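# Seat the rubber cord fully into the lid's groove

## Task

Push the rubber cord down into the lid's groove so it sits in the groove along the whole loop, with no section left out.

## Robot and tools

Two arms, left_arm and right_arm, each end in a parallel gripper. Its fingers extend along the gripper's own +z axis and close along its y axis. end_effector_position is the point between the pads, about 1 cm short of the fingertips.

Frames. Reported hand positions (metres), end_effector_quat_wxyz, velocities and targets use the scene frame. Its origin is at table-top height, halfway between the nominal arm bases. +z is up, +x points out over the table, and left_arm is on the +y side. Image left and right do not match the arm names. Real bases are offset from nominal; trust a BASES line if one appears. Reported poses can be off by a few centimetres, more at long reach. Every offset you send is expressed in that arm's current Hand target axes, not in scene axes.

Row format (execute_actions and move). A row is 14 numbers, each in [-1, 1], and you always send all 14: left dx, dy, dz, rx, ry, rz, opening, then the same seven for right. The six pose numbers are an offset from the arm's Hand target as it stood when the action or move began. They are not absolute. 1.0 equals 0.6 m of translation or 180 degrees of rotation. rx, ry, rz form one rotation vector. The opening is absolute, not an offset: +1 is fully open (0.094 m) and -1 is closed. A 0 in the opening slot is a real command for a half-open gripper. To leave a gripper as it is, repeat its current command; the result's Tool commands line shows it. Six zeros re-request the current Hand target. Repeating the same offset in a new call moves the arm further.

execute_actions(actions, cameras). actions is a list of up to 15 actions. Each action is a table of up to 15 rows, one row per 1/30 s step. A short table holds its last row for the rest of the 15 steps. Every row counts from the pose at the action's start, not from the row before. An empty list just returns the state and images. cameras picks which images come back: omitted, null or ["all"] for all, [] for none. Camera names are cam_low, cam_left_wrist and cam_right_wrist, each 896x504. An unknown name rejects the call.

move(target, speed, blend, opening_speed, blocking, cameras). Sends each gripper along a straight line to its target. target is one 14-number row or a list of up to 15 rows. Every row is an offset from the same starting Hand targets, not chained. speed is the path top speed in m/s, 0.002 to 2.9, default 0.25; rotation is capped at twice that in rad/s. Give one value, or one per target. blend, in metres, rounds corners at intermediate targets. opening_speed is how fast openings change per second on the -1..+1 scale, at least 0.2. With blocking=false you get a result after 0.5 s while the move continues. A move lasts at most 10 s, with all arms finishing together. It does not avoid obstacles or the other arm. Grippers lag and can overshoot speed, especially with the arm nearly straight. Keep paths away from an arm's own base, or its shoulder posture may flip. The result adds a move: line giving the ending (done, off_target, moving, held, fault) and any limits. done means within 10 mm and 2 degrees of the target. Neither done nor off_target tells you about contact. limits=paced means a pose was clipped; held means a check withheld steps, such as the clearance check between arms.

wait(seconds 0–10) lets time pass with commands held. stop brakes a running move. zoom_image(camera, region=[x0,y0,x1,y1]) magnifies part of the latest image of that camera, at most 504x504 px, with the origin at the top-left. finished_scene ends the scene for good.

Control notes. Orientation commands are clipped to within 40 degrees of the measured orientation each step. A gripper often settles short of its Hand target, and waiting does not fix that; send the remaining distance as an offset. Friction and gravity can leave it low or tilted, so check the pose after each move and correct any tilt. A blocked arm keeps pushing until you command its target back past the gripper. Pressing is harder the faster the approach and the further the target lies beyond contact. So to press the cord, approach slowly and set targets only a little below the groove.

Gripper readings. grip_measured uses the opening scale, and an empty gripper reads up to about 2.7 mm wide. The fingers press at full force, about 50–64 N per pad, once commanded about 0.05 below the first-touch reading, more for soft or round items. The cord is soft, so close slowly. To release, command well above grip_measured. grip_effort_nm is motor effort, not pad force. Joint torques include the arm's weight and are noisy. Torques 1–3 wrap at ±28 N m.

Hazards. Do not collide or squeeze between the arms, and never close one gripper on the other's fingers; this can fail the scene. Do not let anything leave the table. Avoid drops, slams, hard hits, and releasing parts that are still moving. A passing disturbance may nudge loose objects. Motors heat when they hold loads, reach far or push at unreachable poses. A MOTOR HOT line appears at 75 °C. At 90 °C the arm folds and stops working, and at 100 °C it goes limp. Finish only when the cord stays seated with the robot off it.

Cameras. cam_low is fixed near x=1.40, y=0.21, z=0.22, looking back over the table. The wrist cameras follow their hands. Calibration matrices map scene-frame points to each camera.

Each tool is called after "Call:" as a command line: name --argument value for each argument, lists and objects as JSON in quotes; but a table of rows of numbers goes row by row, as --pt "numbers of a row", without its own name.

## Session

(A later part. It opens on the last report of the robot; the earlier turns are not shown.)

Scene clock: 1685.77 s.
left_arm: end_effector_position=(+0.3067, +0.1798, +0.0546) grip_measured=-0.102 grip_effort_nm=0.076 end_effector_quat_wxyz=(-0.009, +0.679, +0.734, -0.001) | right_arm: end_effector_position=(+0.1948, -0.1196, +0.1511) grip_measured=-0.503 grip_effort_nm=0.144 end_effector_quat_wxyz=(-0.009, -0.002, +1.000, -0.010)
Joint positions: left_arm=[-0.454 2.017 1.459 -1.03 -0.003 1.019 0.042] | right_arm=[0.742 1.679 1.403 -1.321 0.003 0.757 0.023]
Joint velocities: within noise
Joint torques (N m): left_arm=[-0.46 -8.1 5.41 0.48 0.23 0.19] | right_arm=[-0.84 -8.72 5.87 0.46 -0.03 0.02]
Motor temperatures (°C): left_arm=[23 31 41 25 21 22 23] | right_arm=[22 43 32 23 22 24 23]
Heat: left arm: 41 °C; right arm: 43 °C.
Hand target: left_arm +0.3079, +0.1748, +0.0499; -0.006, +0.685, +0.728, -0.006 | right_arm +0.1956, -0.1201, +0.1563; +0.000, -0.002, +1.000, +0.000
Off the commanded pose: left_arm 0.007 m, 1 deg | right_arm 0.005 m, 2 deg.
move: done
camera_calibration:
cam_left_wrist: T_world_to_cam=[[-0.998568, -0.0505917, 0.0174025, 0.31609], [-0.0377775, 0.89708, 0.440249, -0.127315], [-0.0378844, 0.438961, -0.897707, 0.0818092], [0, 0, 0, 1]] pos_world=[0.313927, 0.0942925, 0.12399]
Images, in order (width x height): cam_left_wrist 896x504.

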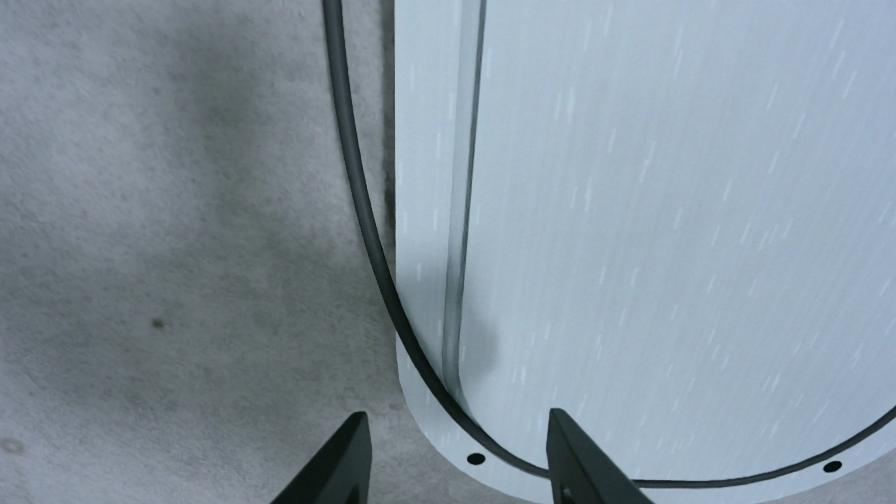

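Call:
move --pt "-0.018 0.003 0 0 0 0 -0.3 0 0 0 0 0 0 -0.5" --pt "-0.018 0.003 0.04 0 0 0 -0.3 0 0 0 0 0 0 -0.5" --speed 0.06 --cameras '["cam_left_wrist"]'

Call:
zoom_image --camera "cam_left_wrist" --region '[360, 250, 560, 504]'

Scene clock: 1696.20 s.
left_arm: end_effector_position=(+0.3137, +0.1649, +0.0348) grip_measured=-0.298 grip_effort_nm=-0.125 end_effector_quat_wxyz=(+0.000, +0.687, +0.726, +0.001) | right_arm: end_effector_position=(+0.1948, -0.1196, +0.1511) grip_measured=-0.503 grip_effort_nm=0.139 end_effector_quat_wxyz=(-0.009, -0.002, +1.000, -0.010)
Joint positions: left_arm=[-0.48 2.075 1.463 -0.959 -0.002 1.017 0.033] | right_arm=[0.742 1.679 1.403 -1.321 0.003 0.757 0.023]
Joint velocities: within noise
Joint torques (N m): left_arm=[0.03 -8.43 3.95 0.54 0.18 -0.07] | right_arm=[-0.79 -8.76 5.83 0.46 -0.07 0]
Motor temperatures (°C): left_arm=[23 31 41 25 21 22 23] | right_arm=[22 43 32 23 22 24 23]
Heat: left arm: 41 °C; right arm: 43 °C.
Hand target: left_arm +0.3100, +0.1640, +0.0259; -0.006, +0.685, +0.728, -0.006 | right_arm +0.1956, -0.1201, +0.1563; +0.000, -0.002, +1.000, +0.000
Off the commanded pose: left_arm 0.010 m, 1 deg | right_arm 0.005 m, 2 deg.
move: done
camera_calibration:
cam_left_wrist: T_world_to_cam=[[-0.999634, -0.0268955, 0.00307885, 0.319644], [-0.0229312, 0.901714, 0.431725, -0.1101], [-0.0143877, 0.431496, -0.902, 0.0648213], [0, 0, 0, 1]] pos_world=[0.317935, 0.0799052, 0.105017]
Images, in order (width x height): cam_left_wrist 896x504.

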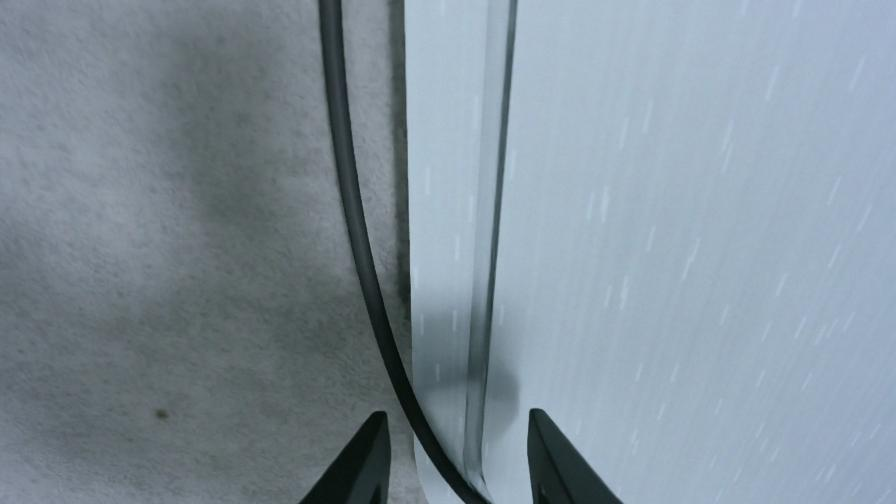

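Scaled by 1.984 from the camera's 896x504 image, which has a finer 1280x720 frame.

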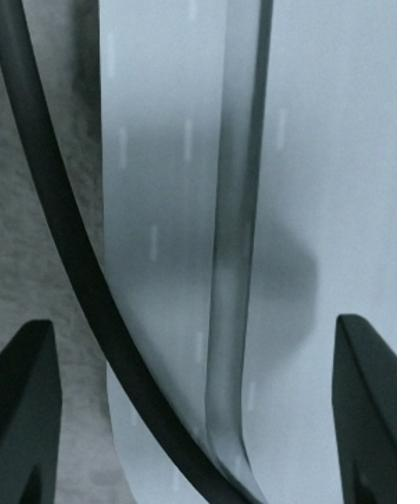

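Call:
move --pt "0 0 0.01 0 0 0 -0.3 0 0 0 0 0 0 -0.5" --pt "0 0 0.011 0 0 0 -0.94 0 0 0 0 0 0 -0.5" --speed 0.06 --opening_speed 0.6 --cameras '["cam_left_wrist"]'

Call:
zoom_image --camera "cam_left_wrist" --region '[360, 250, 560, 504]'

Scene clock: 1702.00 s.
left_arm: end_effector_position=(+0.3148, +0.1643, +0.0278) grip_measured=-0.935 grip_effort_nm=-0.261 end_effector_quat_wxyz=(+0.003, +0.687, +0.726, +0.002) | right_arm: end_effector_position=(+0.1948, -0.1196, +0.1511) grip_measured=-0.503 grip_effort_nm=0.149 end_effector_quat_wxyz=(-0.009, -0.002, +1.000, -0.010)
Joint positions: left_arm=[-0.48 2.083 1.446 -0.927 -0.002 1.017 0.003] | right_arm=[0.742 1.679 1.403 -1.321 0.003 0.757 0.023]
Joint velocities: within noise
Joint torques (N m): left_arm=[-0.18 -8.47 4.25 0.47 0.22 -0.04] | right_arm=[-0.73 -8.58 5.79 0.47 -0.05 -0.01]
Motor temperatures (°C): left_arm=[23 31 40 25 21 22 23] | right_arm=[22 42 32 23 22 24 23]
Heat: left arm: 40 °C; right arm: 42 °C.
Hand target: left_arm +0.3099, +0.1640, +0.0193; -0.005, +0.685, +0.728, -0.006 | right_arm +0.1956, -0.1201, +0.1563; +0.000, -0.002, +1.000, +0.000
Off the commanded pose: left_arm 0.010 m, 1 deg | right_arm 0.005 m, 2 deg.
move: done
camera_calibration:
cam_left_wrist: T_world_to_cam=[[-0.999625, -0.0272402, -0.00277421, 0.320836], [-0.0258002, 0.903133, 0.428586, -0.105738], [-0.00916927, 0.428497, -0.903497, 0.0576867], [0, 0, 0, 1]] pos_world=[0.318516, 0.0795161, 0.0983275]
Images, in order (width x height): cam_left_wrist 896x504.

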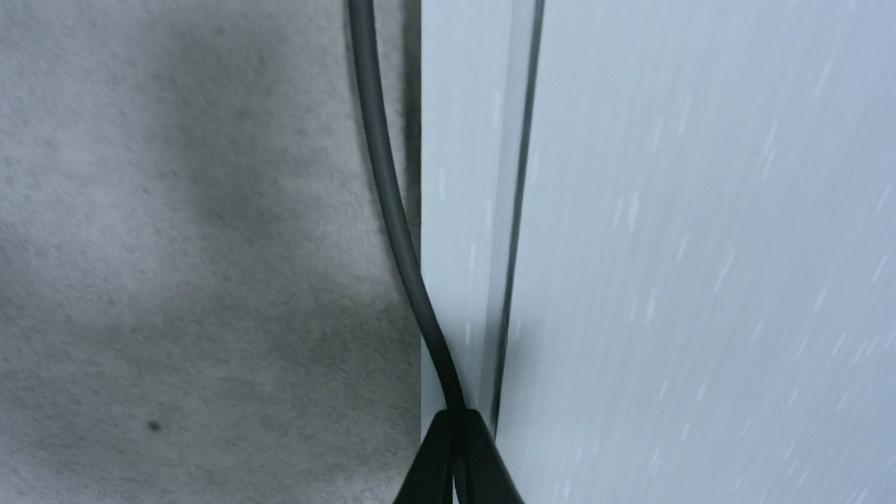

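Scaled by 1.984 from the camera's 896x504 image, which has a finer 1280x720 frame.

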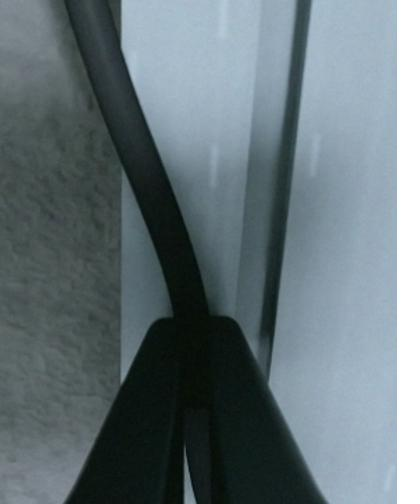

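Call:
move --pt "0 -0.010 -0.004 0 0 0 -0.94 0 0 0 0 0 0 -0.5" --pt "0 -0.018 -0.002 0 0 0 -0.94 0 0 0 0 0 0 -0.5" --speed 0.03 --cameras '["cam_left_wrist"]'

Call:
zoom_image --camera "cam_left_wrist" --region '[360, 250, 560, 504]'

Scene clock: 1706.50 s.
left_arm: end_effector_position=(+0.3131, +0.1639, +0.0263) grip_measured=-0.935 grip_effort_nm=-0.266 end_effector_quat_wxyz=(+0.008, +0.684, +0.729, +0.006) | right_arm: end_effector_position=(+0.1948, -0.1196, +0.1511) grip_measured=-0.503 grip_effort_nm=0.139 end_effector_quat_wxyz=(-0.009, -0.002, +1.000, -0.010)
Joint positions: left_arm=[-0.485 2.071 1.42 -0.902 -0.008 1.003 0.003] | right_arm=[0.742 1.679 1.403 -1.321 0.003 0.757 0.023]
Joint velocities: within noise
Joint torques (N m): left_arm=[-0.92 -10.24 2.61 0.32 0.17 -0.05] | right_arm=[-0.8 -8.65 5.89 0.46 -0.03 0]
Motor temperatures (°C): left_arm=[23 32 40 25 21 22 23] | right_arm=[22 42 32 23 22 24 23]
Heat: left arm: 40 °C; right arm: 42 °C.
Hand target: left_arm +0.2991, +0.1634, +0.0207; -0.006, +0.685, +0.728, -0.006 | right_arm +0.1956, -0.1201, +0.1563; +0.000, -0.002, +1.000, +0.000
Off the commanded pose: left_arm 0.015 m, 2 deg | right_arm 0.005 m, 2 deg.
move: off_target (left_arm)
camera_calibration:
cam_left_wrist: T_world_to_cam=[[-0.999252, -0.0353086, -0.0157488, 0.320675], [-0.0386515, 0.90302, 0.427856, -0.100734], [-0.000885506, 0.428144, -0.90371, 0.0538735], [0, 0, 0, 1]] pos_world=[0.31659, 0.0792221, 0.0968359]
Images, in order (width x height): cam_left_wrist 896x504.

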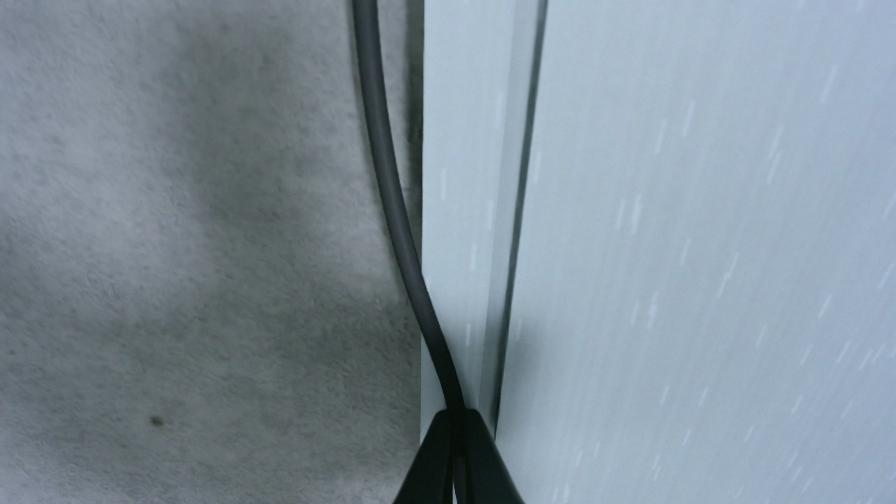

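Scaled by 1.984 from the camera's 896x504 image, which has a finer 1280x720 frame.

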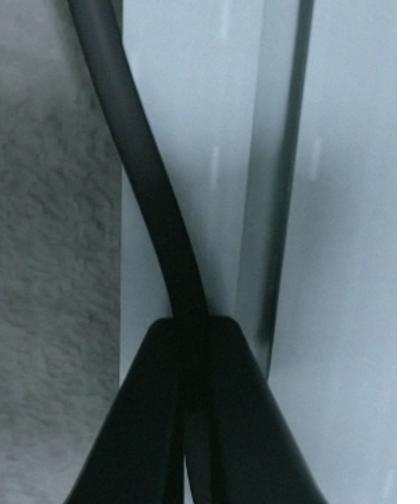

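Call:
move --pt "0 0.01 -0.012 0 0 0 -0.94 0 0 0 0 0 0 -0.5" --pt "0 0.0 -0.012 0 0 0 -0.94 0 0 0 0 0 0 -0.5" --speed 0.03 --cameras '["cam_left_wrist"]'

Call:
zoom_image --camera "cam_left_wrist" --region '[360, 250, 560, 504]'

Scene clock: 1709.93 s.
left_arm: end_effector_position=(+0.3131, +0.1640, +0.0267) grip_measured=-0.935 grip_effort_nm=-0.271 end_effector_quat_wxyz=(+0.008, +0.684, +0.729, +0.006) | right_arm: end_effector_position=(+0.1948, -0.1196, +0.1511) grip_measured=-0.503 grip_effort_nm=0.139 end_effector_quat_wxyz=(-0.009, -0.002, +1.000, -0.010)
Joint positions: left_arm=[-0.485 2.07 1.422 -0.903 -0.008 1.002 0.003] | right_arm=[0.742 1.679 1.403 -1.321 0.003 0.757 0.023]
Joint velocities: within noise
Joint torques (N m): left_arm=[-0.98 -11.21 3.9 0.13 0.24 -0.07] | right_arm=[-0.81 -8.61 5.83 0.46 -0.05 0]
Motor temperatures (°C): left_arm=[23 32 40 25 21 22 23] | right_arm=[22 42 32 23 22 24 23]
Heat: left arm: 40 °C; right arm: 42 °C.
Hand target: left_arm +0.2993, +0.1634, +0.0279; -0.005, +0.685, +0.728, -0.006 | right_arm +0.1956, -0.1201, +0.1563; +0.000, -0.002, +1.000, +0.000
Off the commanded pose: left_arm 0.014 m, 2 deg | right_arm 0.005 m, 2 deg.
move: off_target (left_arm)
camera_calibration:
cam_left_wrist: T_world_to_cam=[[-0.999221, -0.0361108, -0.0159295, 0.320953], [-0.0394534, 0.902841, 0.428162, -0.100658], [-0.0010795, 0.428457, -0.903562, 0.0542572], [0, 0, 0, 1]] pos_world=[0.316791, 0.0792214, 0.0972354]
Images, in order (width x height): cam_left_wrist 896x504.

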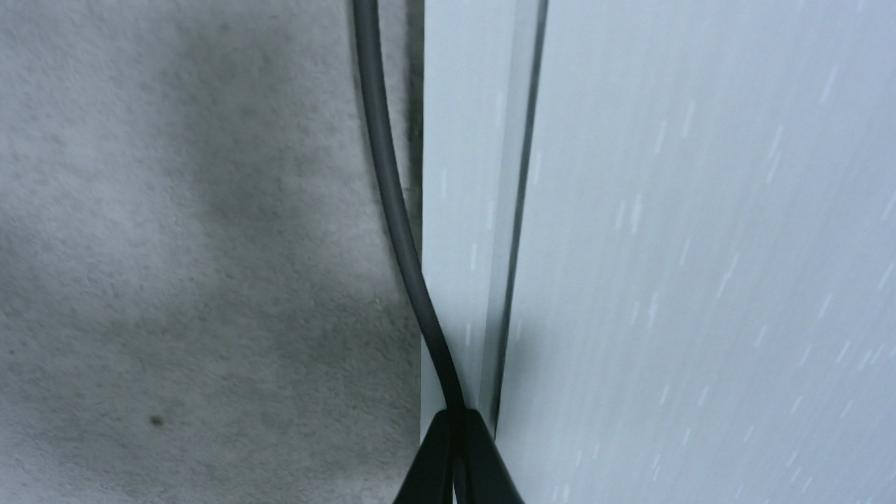

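Scaled by 1.984 from the camera's 896x504 image, which has a finer 1280x720 frame.

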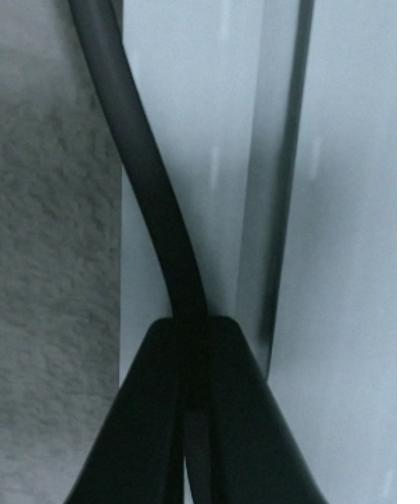

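Call:
move --pt "0 0.008 -0.014 0 0 0 -0.94 0 0 0 0 0 0 -0.5" --speed 0.03 --cameras '["cam_left_wrist"]'

Call:
zoom_image --camera "cam_left_wrist" --region '[360, 250, 560, 504]'

Scene clock: 1713.67 s.
left_arm: end_effector_position=(+0.3091, +0.1657, +0.0272) grip_measured=-0.935 grip_effort_nm=-0.266 end_effector_quat_wxyz=(-0.001, +0.684, +0.730, +0.003) | right_arm: end_effector_position=(+0.1948, -0.1196, +0.1511) grip_measured=-0.503 grip_effort_nm=0.139 end_effector_quat_wxyz=(-0.009, -0.002, +1.000, -0.010)
Joint positions: left_arm=[-0.485 2.07 1.424 -0.924 -0.006 1.002 0.003] | right_arm=[0.742 1.679 1.403 -1.321 0.003 0.757 0.023]
Joint velocities: within noise
Joint torques (N m): left_arm=[-0.27 -11 6.49 -0.07 0.22 0.03] | right_arm=[-0.7 -8.68 5.87 0.47 -0.02 -0.01]
Motor temperatures (°C): left_arm=[23 33 39 25 21 22 23] | right_arm=[22 42 32 23 22 24 23]
Heat: left arm: 39 °C; right arm: 42 °C.
Hand target: left_arm +0.3042, +0.1637, +0.0362; -0.005, +0.685, +0.728, -0.006 | right_arm +0.1956, -0.1201, +0.1563; +0.000, -0.002, +1.000, +0.000
Off the commanded pose: left_arm 0.010 m, 1 deg | right_arm 0.005 m, 2 deg.
move: done
camera_calibration:
cam_left_wrist: T_world_to_cam=[[-0.999336, -0.0363972, 0.00144718, 0.316529], [-0.032148, 0.899955, 0.434796, -0.104578], [-0.0171278, 0.434461, -0.900528, 0.057855], [0, 0, 0, 1]] pos_world=[0.313948, 0.0805002, 0.0971119]
Images, in order (width x height): cam_left_wrist 896x504.

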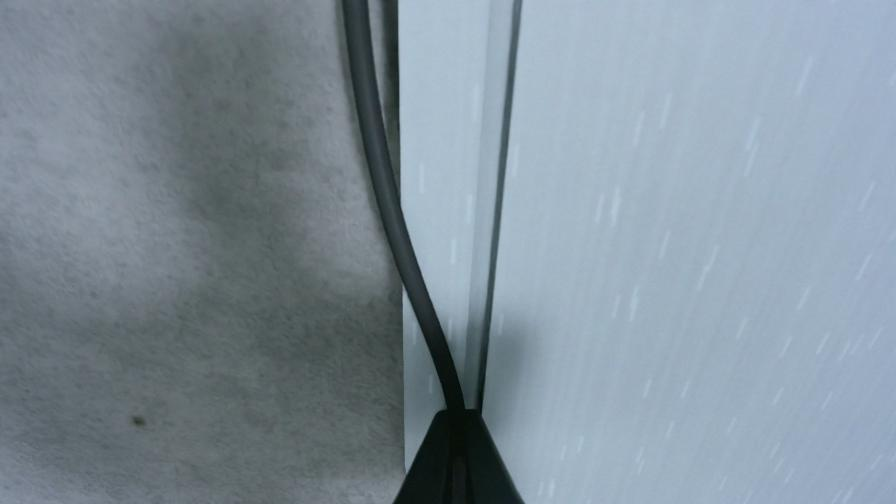

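Scaled by 1.984 from the camera's 896x504 image, which has a finer 1280x720 frame.

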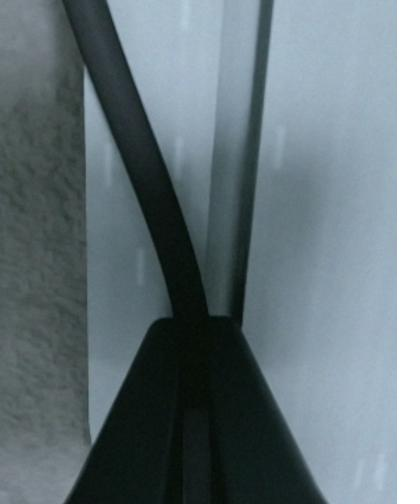

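Call:
move --pt "0 -0.01 -0.002 0 0 0 -0.94 0 0 0 0 0 0 -0.5" --speed 0.03 --cameras '["cam_left_wrist"]'

Call:
zoom_image --camera "cam_left_wrist" --region '[360, 250, 560, 504]'

Scene clock: 1717.53 s.
left_arm: end_effector_position=(+0.3055, +0.1667, +0.0272) grip_measured=-0.935 grip_effort_nm=-0.271 end_effector_quat_wxyz=(-0.008, +0.684, +0.729, +0.000) | right_arm: end_effector_position=(+0.1948, -0.1196, +0.1511) grip_measured=-0.503 grip_effort_nm=0.139 end_effector_quat_wxyz=(-0.009, -0.002, +1.000, -0.010)
Joint positions: left_arm=[-0.487 2.07 1.424 -0.939 -0.004 1.001 0.003] | right_arm=[0.742 1.679 1.403 -1.321 0.003 0.757 0.023]
Joint velocities: within noise
Joint torques (N m): left_arm=[-0.76 -12.82 4.51 0.07 0.2 -0.07] | right_arm=[-0.8 -8.62 5.82 0.48 -0.06 0.01]
Motor temperatures (°C): left_arm=[23 34 40 25 21 22 23] | right_arm=[22 42 32 23 22 24 23]
Heat: left arm: 40 °C; right arm: 42 °C.
Hand target: left_arm +0.2983, +0.1634, +0.0375; -0.005, +0.685, +0.728, -0.006 | right_arm +0.1956, -0.1201, +0.1563; +0.000, -0.002, +1.000, +0.000
Off the commanded pose: left_arm 0.013 m, 1 deg | right_arm 0.005 m, 2 deg.
move: off_target (left_arm)
camera_calibration:
cam_left_wrist: T_world_to_cam=[[-0.999265, -0.0353097, 0.014951, 0.312481], [-0.0251202, 0.897411, 0.44048, -0.107445], [-0.0289704, 0.43978, -0.897638, 0.059975], [0, 0, 0, 1]] pos_world=[0.31129, 0.0810806, 0.0964915]
Images, in order (width x height): cam_left_wrist 896x504.

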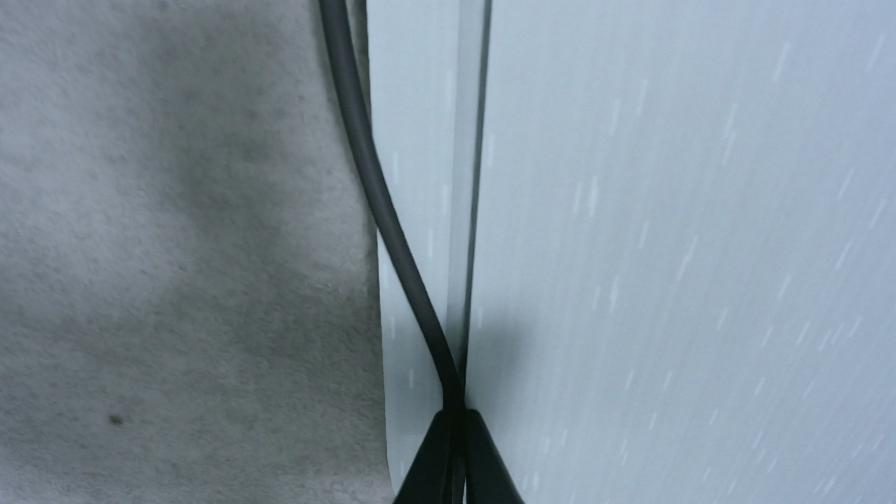

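Scaled by 1.984 from the camera's 896x504 image, which has a finer 1280x720 frame.

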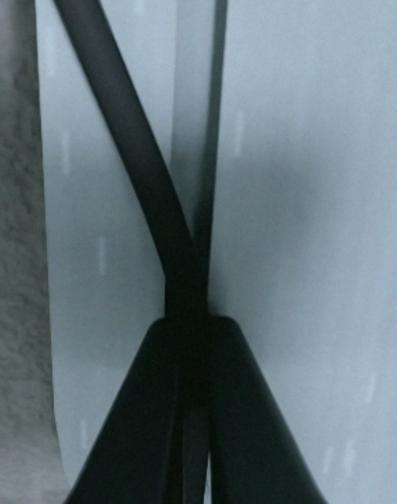

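Call:
move --pt "0 -0.003 0.025 0 0 0 -0.94 0 0 0 0 0 0 -0.5" --pt "0 -0.001 0.038 0 0 0 -0.94 0 0 0 0 0 0 -0.5" --speed 0.03 --cameras '["cam_left_wrist"]'

Call:
zoom_image --camera "cam_left_wrist" --region '[360, 250, 560, 504]'

Scene clock: 1721.67 s.
left_arm: end_effector_position=(+0.3063, +0.1655, +0.0244) grip_measured=-0.935 grip_effort_nm=-0.261 end_effector_quat_wxyz=(+0.001, +0.685, +0.729, +0.004) | right_arm: end_effector_position=(+0.1948, -0.1196, +0.1511) grip_measured=-0.503 grip_effort_nm=0.144 end_effector_quat_wxyz=(-0.009, -0.002, +1.000, -0.010)
Joint positions: left_arm=[-0.491 2.063 1.401 -0.905 -0.008 0.999 0.003] | right_arm=[0.742 1.679 1.403 -1.321 0.003 0.757 0.023]
Joint velocities: within noise
Joint torques (N m): left_arm=[-0.85 -9.26 2.51 0.6 0.29 -0.02] | right_arm=[-0.77 -8.76 5.78 0.46 -0.04 0]
Motor temperatures (°C): left_arm=[23 35 39 25 21 22 23] | right_arm=[22 42 32 23 22 24 23]
Heat: left arm: 39 °C; right arm: 42 °C.
Hand target: left_arm +0.2972, +0.1632, +0.0147; -0.005, +0.685, +0.728, -0.006 | right_arm +0.1956, -0.1201, +0.1563; +0.000, -0.002, +1.000, +0.000
Off the commanded pose: left_arm 0.013 m, 1 deg | right_arm 0.005 m, 2 deg.
move: off_target (left_arm)
camera_calibration:
cam_left_wrist: T_world_to_cam=[[-0.999413, -0.0341085, -0.0032344, 0.313487], [-0.032118, 0.899834, 0.435049, -0.103219], [-0.0119284, 0.434897, -0.900401, 0.0537482], [0, 0, 0, 1]] pos_world=[0.310629, 0.0801973, 0.094314]
Images, in order (width x height): cam_left_wrist 896x504.

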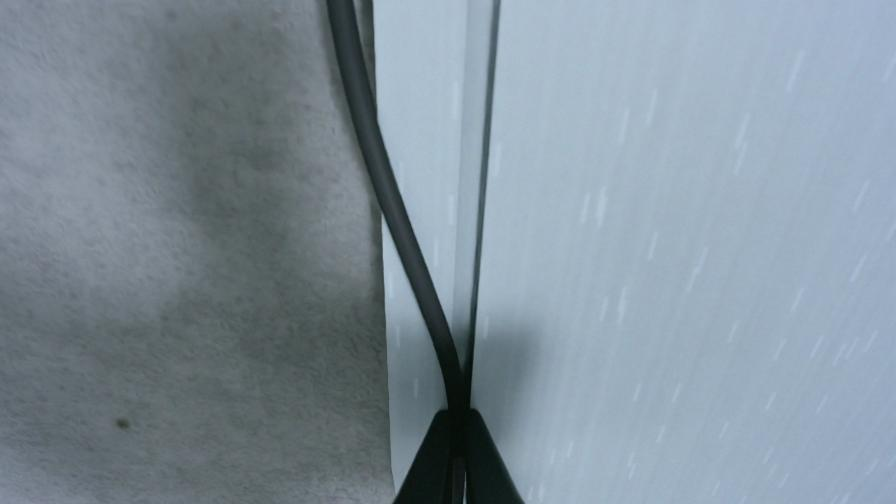

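Scaled by 1.984 from the camera's 896x504 image, which has a finer 1280x720 frame.

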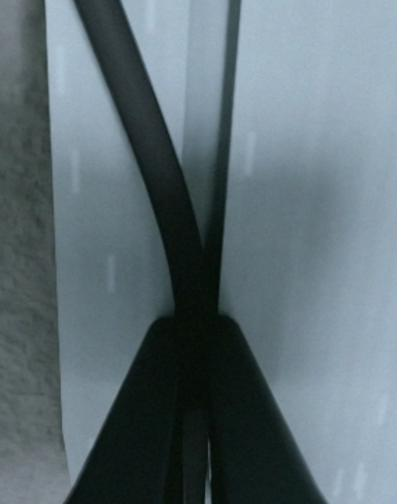

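Call:
move --pt "0 0.012 0 0 0 0 -0.94 0 0 0 0 0 0 -0.5" --pt "0 0.012 0 0 0 0 -0.6 0 0 0 0 0 0 -0.5" --pt "-0.006 0.022 -0.03 0 0 0 -0.5 0 0 0 0 0 0 -0.5" --speed 0.05 --cameras '["cam_left_wrist"]'

Call:
zoom_image --camera "cam_left_wrist" --region '[300, 200, 604, 504]'

Scene clock: 1729.93 s.
left_arm: end_effector_position=(+0.3071, +0.1654, +0.0314) grip_measured=-0.502 grip_effort_nm=0.081 end_effector_quat_wxyz=(-0.008, +0.684, +0.730, +0.000) | right_arm: end_effector_position=(+0.1948, -0.1196, +0.1511) grip_measured=-0.503 grip_effort_nm=0.144 end_effector_quat_wxyz=(-0.009, -0.002, +1.000, -0.010)
Joint positions: left_arm=[-0.488 2.072 1.445 -0.96 -0.003 0.999 0.023] | right_arm=[0.742 1.679 1.403 -1.321 0.003 0.757 0.023]
Joint velocities: within noise
Joint torques (N m): left_arm=[-0.02 -8.34 7.5 0.26 0.2 0.08] | right_arm=[-0.75 -8.64 5.79 0.47 -0.03 -0.01]
Motor temperatures (°C): left_arm=[23 34 39 25 21 22 23] | right_arm=[22 42 32 23 22 24 23]
Heat: left arm: 39 °C; right arm: 42 °C.
Hand target: left_arm +0.3110, +0.1606, +0.0326; -0.005, +0.685, +0.728, -0.006 | right_arm +0.1956, -0.1201, +0.1563; +0.000, -0.002, +1.000, +0.000
Off the commanded pose: left_arm 0.006 m, 1 deg | right_arm 0.005 m, 2 deg.
move: done
camera_calibration:
cam_left_wrist: T_world_to_cam=[[-0.999173, -0.0372285, 0.0163422, 0.314164], [-0.0262323, 0.897394, 0.44045, -0.107732], [-0.0310627, 0.439657, -0.897628, 0.0650316], [0, 0, 0, 1]] pos_world=[0.313098, 0.0797821, 0.100691]
Images, in order (width x height): cam_left_wrist 896x504.

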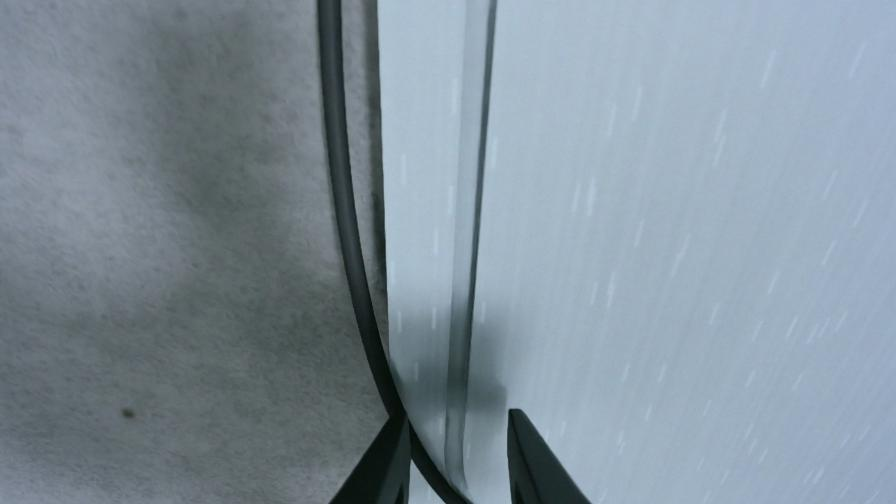

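Scaled by 1.658 from the camera's 896x504 image, which has a finer 1280x720 frame.

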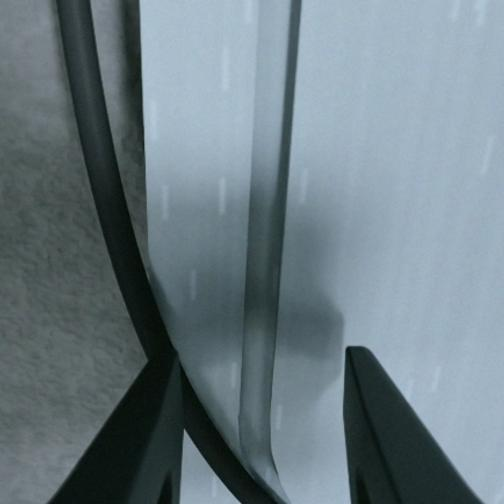

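Call:
move --pt "0.0 0.01 -0.05 0 0 0 -0.5 0 0 0 0 0 0 -0.5" --pt "0.1 0.0 -0.15 0 0 -0.25 -0.5 0 0 0 0 0 0 -0.5" --speed 0.15 --cameras '["cam_left_wrist"]'

Scene clock: 1754.23 s.
left_arm: end_effector_position=(+0.3024, +0.2229, +0.1026) grip_measured=-0.502 grip_effort_nm=0.076 end_effector_quat_wxyz=(-0.035, +0.361, +0.932, +0.001) | right_arm: end_effector_position=(+0.1948, -0.1196, +0.1511) grip_measured=-0.503 grip_effort_nm=0.144 end_effector_quat_wxyz=(-0.009, -0.002, +1.000, -0.010)
Joint positions: left_arm=[-0.348 1.943 1.547 -1.245 -0.002 0.371 0.023] | right_arm=[0.742 1.679 1.403 -1.321 0.003 0.757 0.023]
Joint velocities: within noise
Joint torques (N m): left_arm=[0.55 -12.57 7.64 0.14 0.16 -0.04] | right_arm=[-0.8 -8.64 5.9 0.46 -0.05 0.01]
Motor temperatures (°C): left_arm=[23 35 40 25 21 22 23] | right_arm=[22 42 32 23 22 24 23]
Heat: left arm: 40 °C; right arm: 42 °C.
Hand target: left_arm +0.3087, +0.2205, +0.1226; -0.007, +0.354, +0.935, -0.003 | right_arm +0.1956, -0.1201, +0.1563; +0.000, -0.002, +1.000, +0.000
Off the commanded pose: left_arm 0.021 m, 3 deg | right_arm 0.005 m, 2 deg.
move: off_target (left_arm)
camera_calibration:
cam_left_wrist: T_world_to_cam=[[-0.692862, -0.720457, 0.0297288, 0.368699], [-0.618935, 0.615369, 0.488098, 0.046344], [-0.369948, 0.319784, -0.872282, 0.230148], [0, 0, 0, 1]] pos_world=[0.369284, 0.163515, 0.167173]
Images, in order (width x height): cam_left_wrist 896x504.

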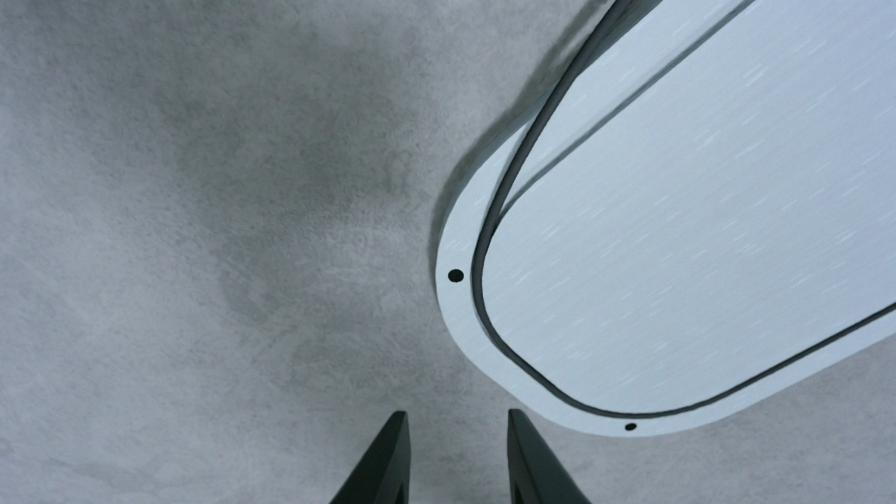

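Call:
move --pt "0.044 0.05 0 0 0 -0.675 -0.5 -0.217 0.283 0.09 0 0 -0.5 -0.1" --speed 0.2 --cameras '["cam_left_wrist","cam_right_wrist"]'

Scene clock: 1763.97 s.
left_arm: end_effector_position=(+0.3102, +0.2591, +0.1129) grip_measured=-0.502 grip_effort_nm=0.081 end_effector_quat_wxyz=(-0.013, -0.636, +0.772, +0.018) | right_arm: end_effector_position=(+0.3283, +0.0465, +0.1042) grip_measured=-0.103 grip_effort_nm=0.144 end_effector_quat_wxyz=(-0.035, +0.701, -0.712, +0.000)
Joint positions: left_arm=[-0.24 1.899 1.529 -1.246 0.001 -1.638 0.023] | right_arm=[0.798 2.604 2.648 -1.545 0.003 -0.739 0.042]
Joint velocities: within noise
Joint torques (N m): left_arm=[0.54 -12.51 4.41 0.28 0.04 -0.09] | right_arm=[0.31 -11.55 7.98 0.44 -0.11 -0.03]
Motor temperatures (°C): left_arm=[23 37 40 25 21 22 23] | right_arm=[22 42 33 23 22 24 23]
Heat: left arm: 40 °C; right arm: 42 °C.
Hand target: left_arm +0.3088, +0.2605, +0.1225; -0.006, -0.643, +0.766, +0.005 | right_arm +0.3252, +0.0502, +0.1022; +0.000, +0.708, -0.706, +0.000
Off the commanded pose: left_arm 0.010 m, 2 deg | right_arm 0.005 m, 4 deg.
joint sent to its limit (right arm) — joint 4 (wrist pitch), lower limit. The joint targets are off in orientation, not in position.
move: off_target (right_arm)
camera_calibration:
cam_left_wrist: T_world_to_cam=[[0.974908, -0.218858, -0.0406832, -0.239477], [-0.180733, -0.884884, 0.429321, 0.283293], [-0.12996, -0.411195, -0.902235, 0.348701], [0, 0, 0, 1]] pos_world=[0.329986, 0.341655, 0.183244]
cam_right_wrist: T_world_to_cam=[[0.999237, -0.0179354, 0.0346905, -0.326084], [-0.0299597, -0.921863, 0.386356, 0.0570441], [0.0250504, -0.387101, -0.921697, 0.204968], [0, 0, 0, 1]] pos_world=[0.32241, 0.126082, 0.178191]
Images, in order (width x height): cam_left_wrist 896x504, cam_right_wrist 896x504.

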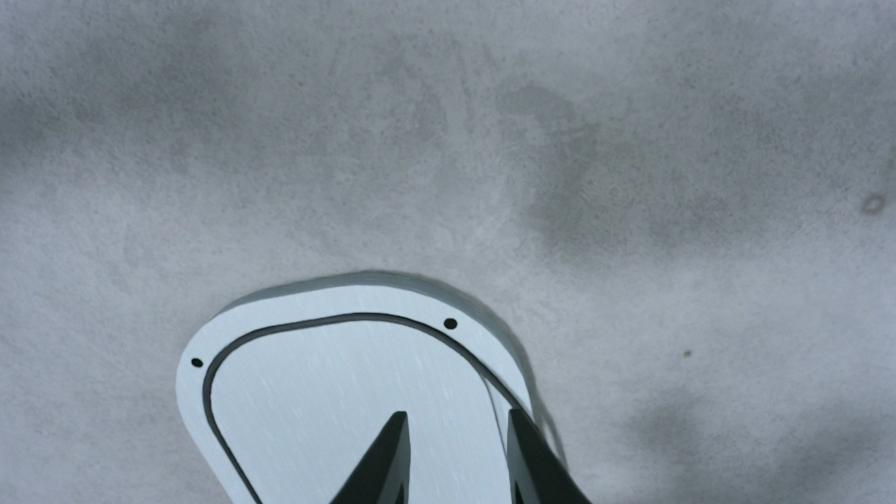

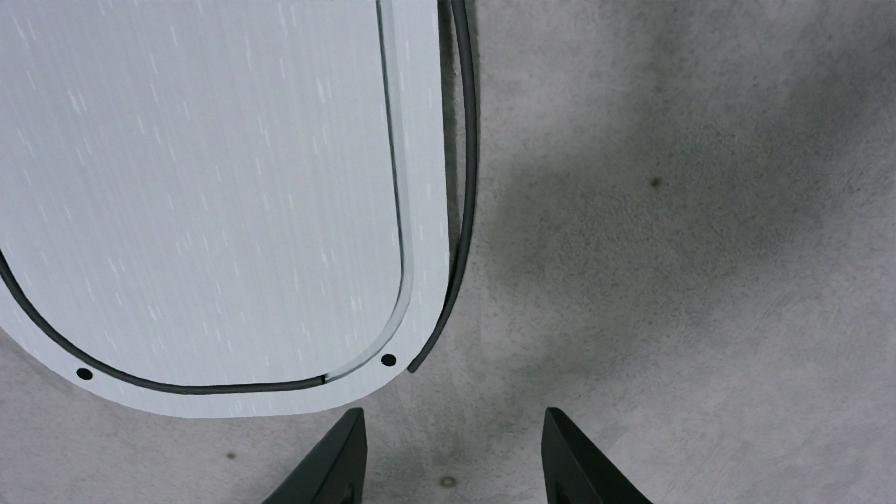

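Call:
move --pt "-0.1 0 -0.03 0 0 0 -0.5 0 0 0 0 0 0 -0.5" --pt "-0.1 0 -0.03 0 0 0 -0.5 -0.073 0.015 0.09 0 0 0 -0.5" --speed 0.12 --cameras '["cam_right_wrist"]'

Scene clock: 1792.10 s.
left_arm: end_effector_position=(+0.3138, +0.3197, +0.1219) grip_measured=-0.502 grip_effort_nm=0.076 end_effector_quat_wxyz=(-0.024, -0.645, +0.763, +0.023) | right_arm: end_effector_position=(+0.3139, +0.0881, +0.0479) grip_measured=-0.497 grip_effort_nm=-0.125 end_effector_quat_wxyz=(-0.029, +0.710, -0.703, -0.002)
Joint positions: left_arm=[-0.063 1.889 1.552 -1.3 0.002 -1.485 0.023] | right_arm=[0.872 2.819 2.844 -1.539 0.003 -0.691 0.024]
Joint velocities: within noise
Joint torques (N m): left_arm=[0.1 -11.69 7.79 0.11 0.03 0.15] | right_arm=[-0.1 -12.79 8.06 0.68 -0.11 0.13]
Motor temperatures (°C): left_arm=[23 39 39 25 21 22 23] | right_arm=[22 45 34 23 22 24 23]
Heat: left arm: 39 °C; right arm: 45 °C.
Hand target: left_arm +0.3195, +0.3195, +0.1402; -0.006, -0.643, +0.766, +0.005 | right_arm +0.3160, +0.0939, +0.0481; +0.000, +0.709, -0.706, +0.000
Off the commanded pose: left_arm 0.019 m, 3 deg | right_arm 0.006 m, 3 deg.
elbow stopped short (right arm): the move would have taken joint 3 (elbow) straighter than the controller allows.
move: off_target (left_arm, right_arm)
camera_calibration:
cam_right_wrist: T_world_to_cam=[[0.999671, 0.00825873, 0.0242671, -0.31095], [-0.0019528, -0.919392, 0.393338, 0.107333], [0.0255595, -0.393256, -0.919074, 0.169828], [0, 0, 0, 1]] pos_world=[0.306717, 0.168035, 0.121412]
Images, in order (width x height): cam_right_wrist 896x504.

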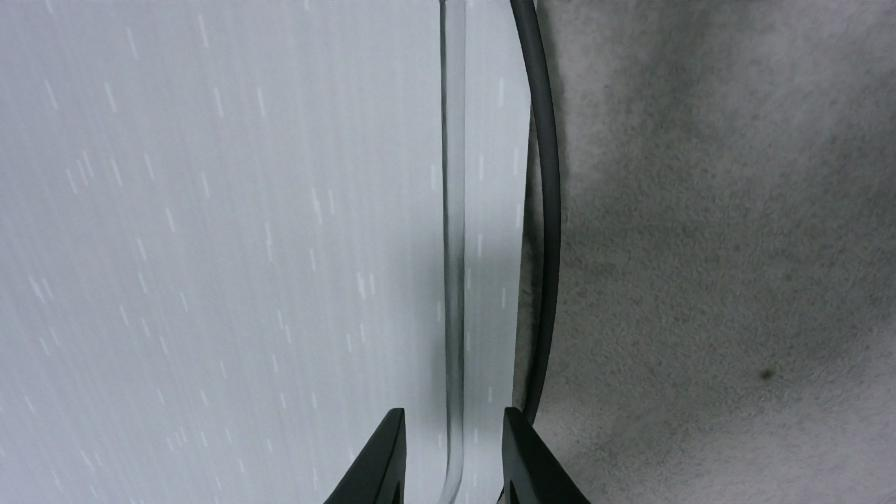

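Call:
move --pt "-0.1 0 -0.03 0 0 0 -0.5 0.0 0.0 -0.12 0 0 0 -0.5" --pt "-0.0 -0.05 -0.03 0 0 0.475 -0.5 0.36 0.2 -0.18 0 0 0.5 -0.5" --speed 0.2 --cameras '["cam_left_wrist"]'

Scene clock: 1803.73 s.
left_arm: end_effector_position=(+0.3448, +0.3167, +0.1552) grip_measured=-0.502 grip_effort_nm=0.081 end_effector_quat_wxyz=(-0.010, +0.040, +0.999, +0.000) | right_arm: end_effector_position=(+0.1958, -0.1213, +0.1508) grip_measured=-0.497 grip_effort_nm=-0.129 end_effector_quat_wxyz=(-0.009, -0.012, +1.000, -0.010)
Joint positions: left_arm=[-0.064 1.966 1.791 -1.415 0.001 -0.003 0.023] | right_arm=[0.735 1.677 1.4 -1.32 0.003 0.73 0.024]
Joint velocities: within noise
Joint torques (N m): left_arm=[-0.4 -8.05 7.91 0.29 0.07 0.14] | right_arm=[-0.95 -8.73 5.86 0.46 -0.04 0.17]
Motor temperatures (°C): left_arm=[23 38 40 25 21 22 23] | right_arm=[22 49 34 23 22 24 23]
Heat: left arm: 40 °C; right arm: 49 °C.
Hand target: left_arm +0.3494, +0.3144, +0.1578; -0.008, +0.048, +0.999, -0.001 | right_arm +0.1968, -0.1225, +0.1562; +0.000, -0.002, +1.000, +0.000
Off the commanded pose: left_arm 0.006 m, 1 deg | right_arm 0.006 m, 2 deg.
elbow stopped short (right arm): the move would have taken joint 3 (elbow) straighter than the controller allows.
move: done
camera_calibration:
cam_left_wrist: T_world_to_cam=[[-0.107701, -0.994166, 0.00588751, 0.352765], [-0.888362, 0.0988941, 0.448367, 0.251874], [-0.446334, 0.0430593, -0.89383, 0.379031], [0, 0, 0, 1]] pos_world=[0.430923, 0.309477, 0.22378]
Images, in order (width x height): cam_left_wrist 896x504.

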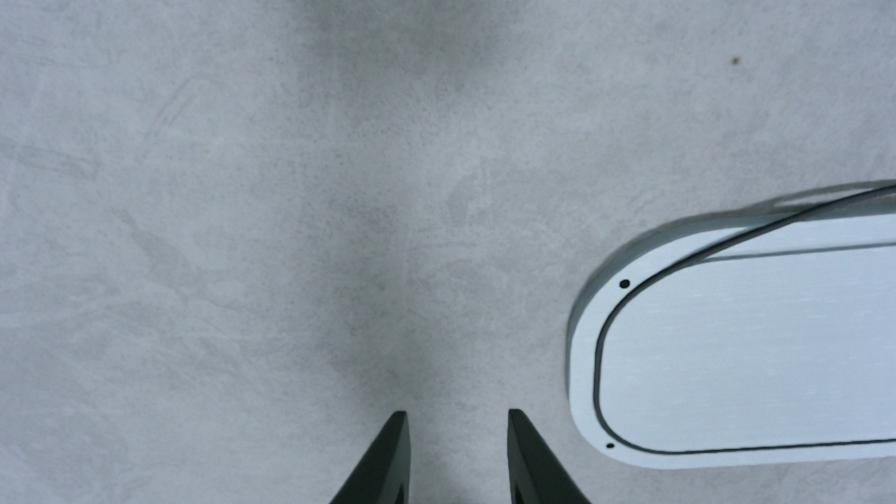

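Call:
move --target '[-0.013,-0.335,0.12,0,0,0.46,-0.6,0,0,0,0,0,0,-0.5]' --speed 0.2 --cameras '["cam_left_wrist"]'

Scene clock: 1813.43 s.
left_arm: end_effector_position=(+0.3292, +0.1203, +0.0853) grip_measured=-0.598 grip_effort_nm=-0.125 end_effector_quat_wxyz=(-0.018, +0.692, +0.722, -0.004) | right_arm: end_effector_position=(+0.1958, -0.1213, +0.1508) grip_measured=-0.497 grip_effort_nm=-0.120 end_effector_quat_wxyz=(-0.009, -0.011, +1.000, -0.010)
Joint positions: left_arm=[-0.554 2.205 1.874 -1.277 0.002 0.954 0.019] | right_arm=[0.735 1.677 1.4 -1.32 0.003 0.731 0.024]
Joint velocities: within noise
Joint torques (N m): left_arm=[-0.06 -9.43 8.02 0.4 0.15 0.16] | right_arm=[-1.01 -8.68 5.75 0.44 -0.05 0.15]
Motor temperatures (°C): left_arm=[23 37 42 25 21 22 23] | right_arm=[22 47 33 23 22 24 23]
Heat: left arm: 42 °C; right arm: 47 °C.
Hand target: left_arm +0.3366, +0.1135, +0.0862; -0.005, +0.697, +0.717, -0.006 | right_arm +0.1968, -0.1225, +0.1562; +0.000, -0.002, +1.000, +0.000
Off the commanded pose: left_arm 0.010 m, 2 deg | right_arm 0.006 m, 2 deg.
move: done
camera_calibration:
cam_left_wrist: T_world_to_cam=[[-0.999255, -0.015421, 0.0353743, 0.329447], [0.00202198, 0.8945, 0.447063, -0.10005], [-0.0385365, 0.446802, -0.893803, 0.135252], [0, 0, 0, 1]] pos_world=[0.334616, 0.0341439, 0.153963]
Images, in order (width x height): cam_left_wrist 896x504.

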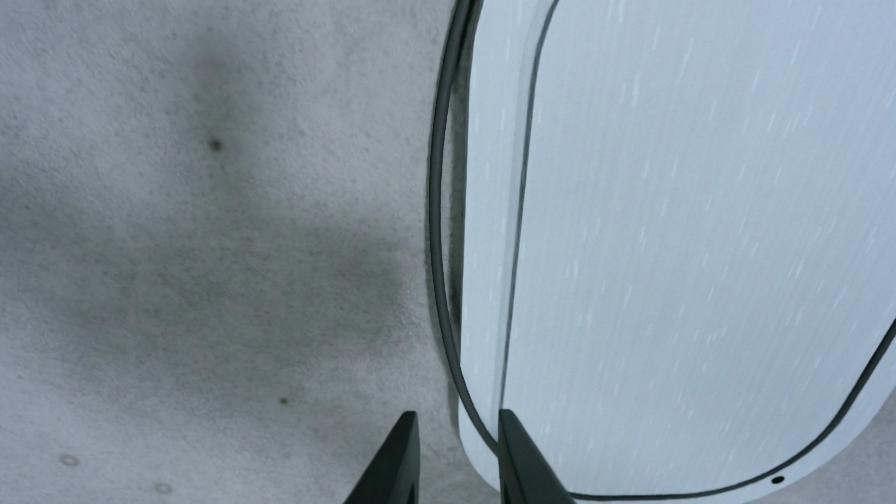

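Call:
move --target '[-0.022,-0.002,0.068,0,0,0,-0.7,0,0,0,0,0,0,-0.5]' --speed 0.1 --cameras '["cam_left_wrist"]'

Scene clock: 1822.57 s.
left_arm: end_effector_position=(+0.3365, +0.1024, +0.0525) grip_measured=-0.698 grip_effort_nm=-0.125 end_effector_quat_wxyz=(-0.004, +0.699, +0.715, -0.001) | right_arm: end_effector_position=(+0.1958, -0.1213, +0.1508) grip_measured=-0.497 grip_effort_nm=-0.120 end_effector_quat_wxyz=(-0.009, -0.011, +1.000, -0.010)
Joint positions: left_arm=[-0.58 2.263 1.839 -1.155 0.002 0.948 0.014] | right_arm=[0.735 1.677 1.4 -1.32 0.003 0.732 0.024]
Joint velocities: within noise
Joint torques (N m): left_arm=[-0.13 -10.39 4.59 0.58 0.18 -0.06] | right_arm=[-0.92 -8.73 5.85 0.47 -0.05 0.15]
Motor temperatures (°C): left_arm=[23 37 43 25 21 22 23] | right_arm=[22 46 33 23 22 24 23]
Heat: left arm: 43 °C; right arm: 46 °C.
Hand target: left_arm +0.3352, +0.1002, +0.0453; -0.006, +0.697, +0.717, -0.006 | right_arm +0.1968, -0.1225, +0.1562; +0.000, -0.002, +1.000, +0.000
Off the commanded pose: left_arm 0.008 m, 1 deg | right_arm 0.006 m, 2 deg.
move: done
camera_calibration:
cam_left_wrist: T_world_to_cam=[[-0.999927, 0.00435342, 0.0112805, 0.337119], [0.00880797, 0.901407, 0.432884, -0.0716364], [-0.00828376, 0.432952, -0.901379, 0.105841], [0, 0, 0, 1]] pos_world=[0.338602, 0.0172819, 0.12261]
Images, in order (width x height): cam_left_wrist 896x504.

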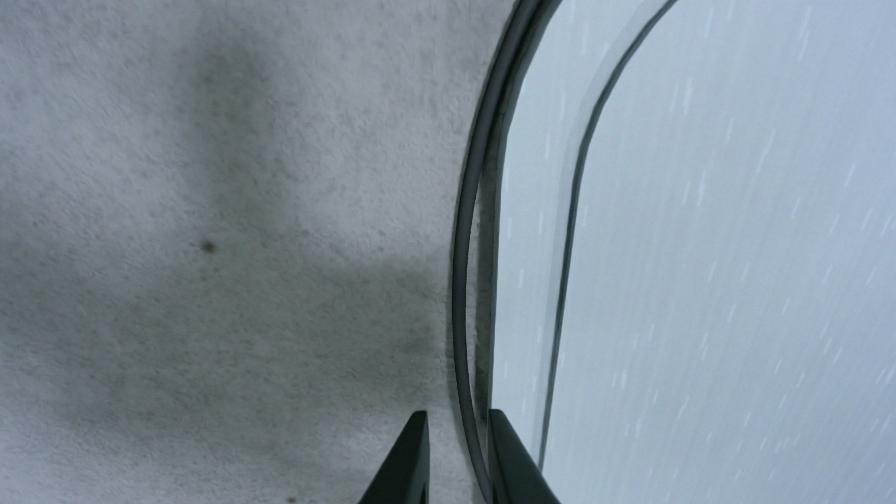

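Call:
move --target '[0.0,-0.001,0.04,0,0,0,-0.8,0,0,0,0,0,0,-0.5]' --speed 0.06 --cameras '["cam_left_wrist"]'

Call:
zoom_image --camera "cam_left_wrist" --region '[360, 250, 560, 504]'

Scene clock: 1832.47 s.
left_arm: end_effector_position=(+0.3368, +0.1022, +0.0300) grip_measured=-0.798 grip_effort_nm=-0.125 end_effector_quat_wxyz=(-0.002, +0.698, +0.716, -0.001) | right_arm: end_effector_position=(+0.1958, -0.1213, +0.1508) grip_measured=-0.497 grip_effort_nm=-0.125 end_effector_quat_wxyz=(-0.009, -0.011, +1.000, -0.010)
Joint positions: left_arm=[-0.58 2.281 1.779 -1.072 0.002 0.947 0.009] | right_arm=[0.735 1.677 1.4 -1.32 0.003 0.732 0.024]
Joint velocities: within noise
Joint torques (N m): left_arm=[-0.16 -10.15 4.55 0.56 0.18 -0.04] | right_arm=[-1.01 -8.72 5.91 0.44 -0.06 0.16]
Motor temperatures (°C): left_arm=[23 38 42 25 21 22 23] | right_arm=[22 45 32 23 22 24 23]
Heat: left arm: 42 °C; right arm: 45 °C.
Hand target: left_arm +0.3343, +0.1001, +0.0214; -0.005, +0.697, +0.717, -0.006 | right_arm +0.1968, -0.1225, +0.1562; +0.000, -0.002, +1.000, +0.000
Off the commanded pose: left_arm 0.009 m, 1 deg | right_arm 0.006 m, 2 deg.
move: done
camera_calibration:
cam_left_wrist: T_world_to_cam=[[-0.999963, 0.00290804, 0.00811339, 0.337919], [0.00612106, 0.902334, 0.430993, -0.060777], [-0.00606765, 0.431027, -0.902319, 0.0850733], [0, 0, 0, 1]] pos_world=[0.338794, 0.0171896, 0.100216]
Images, in order (width x height): cam_left_wrist 896x504.

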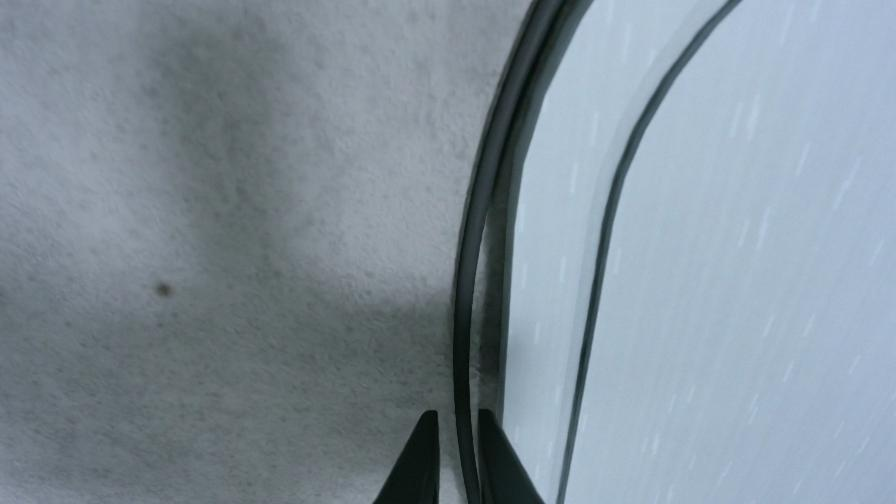

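Scaled by 1.984 from the camera's 896x504 image, which has a finer 1280x720 frame.

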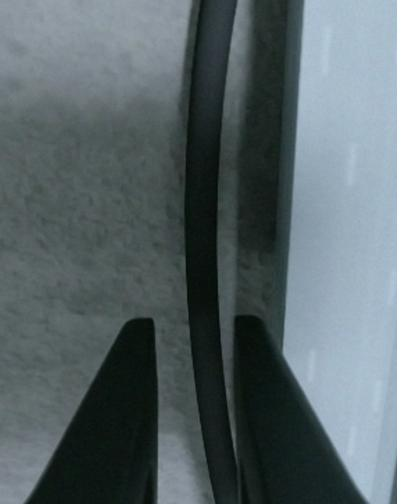

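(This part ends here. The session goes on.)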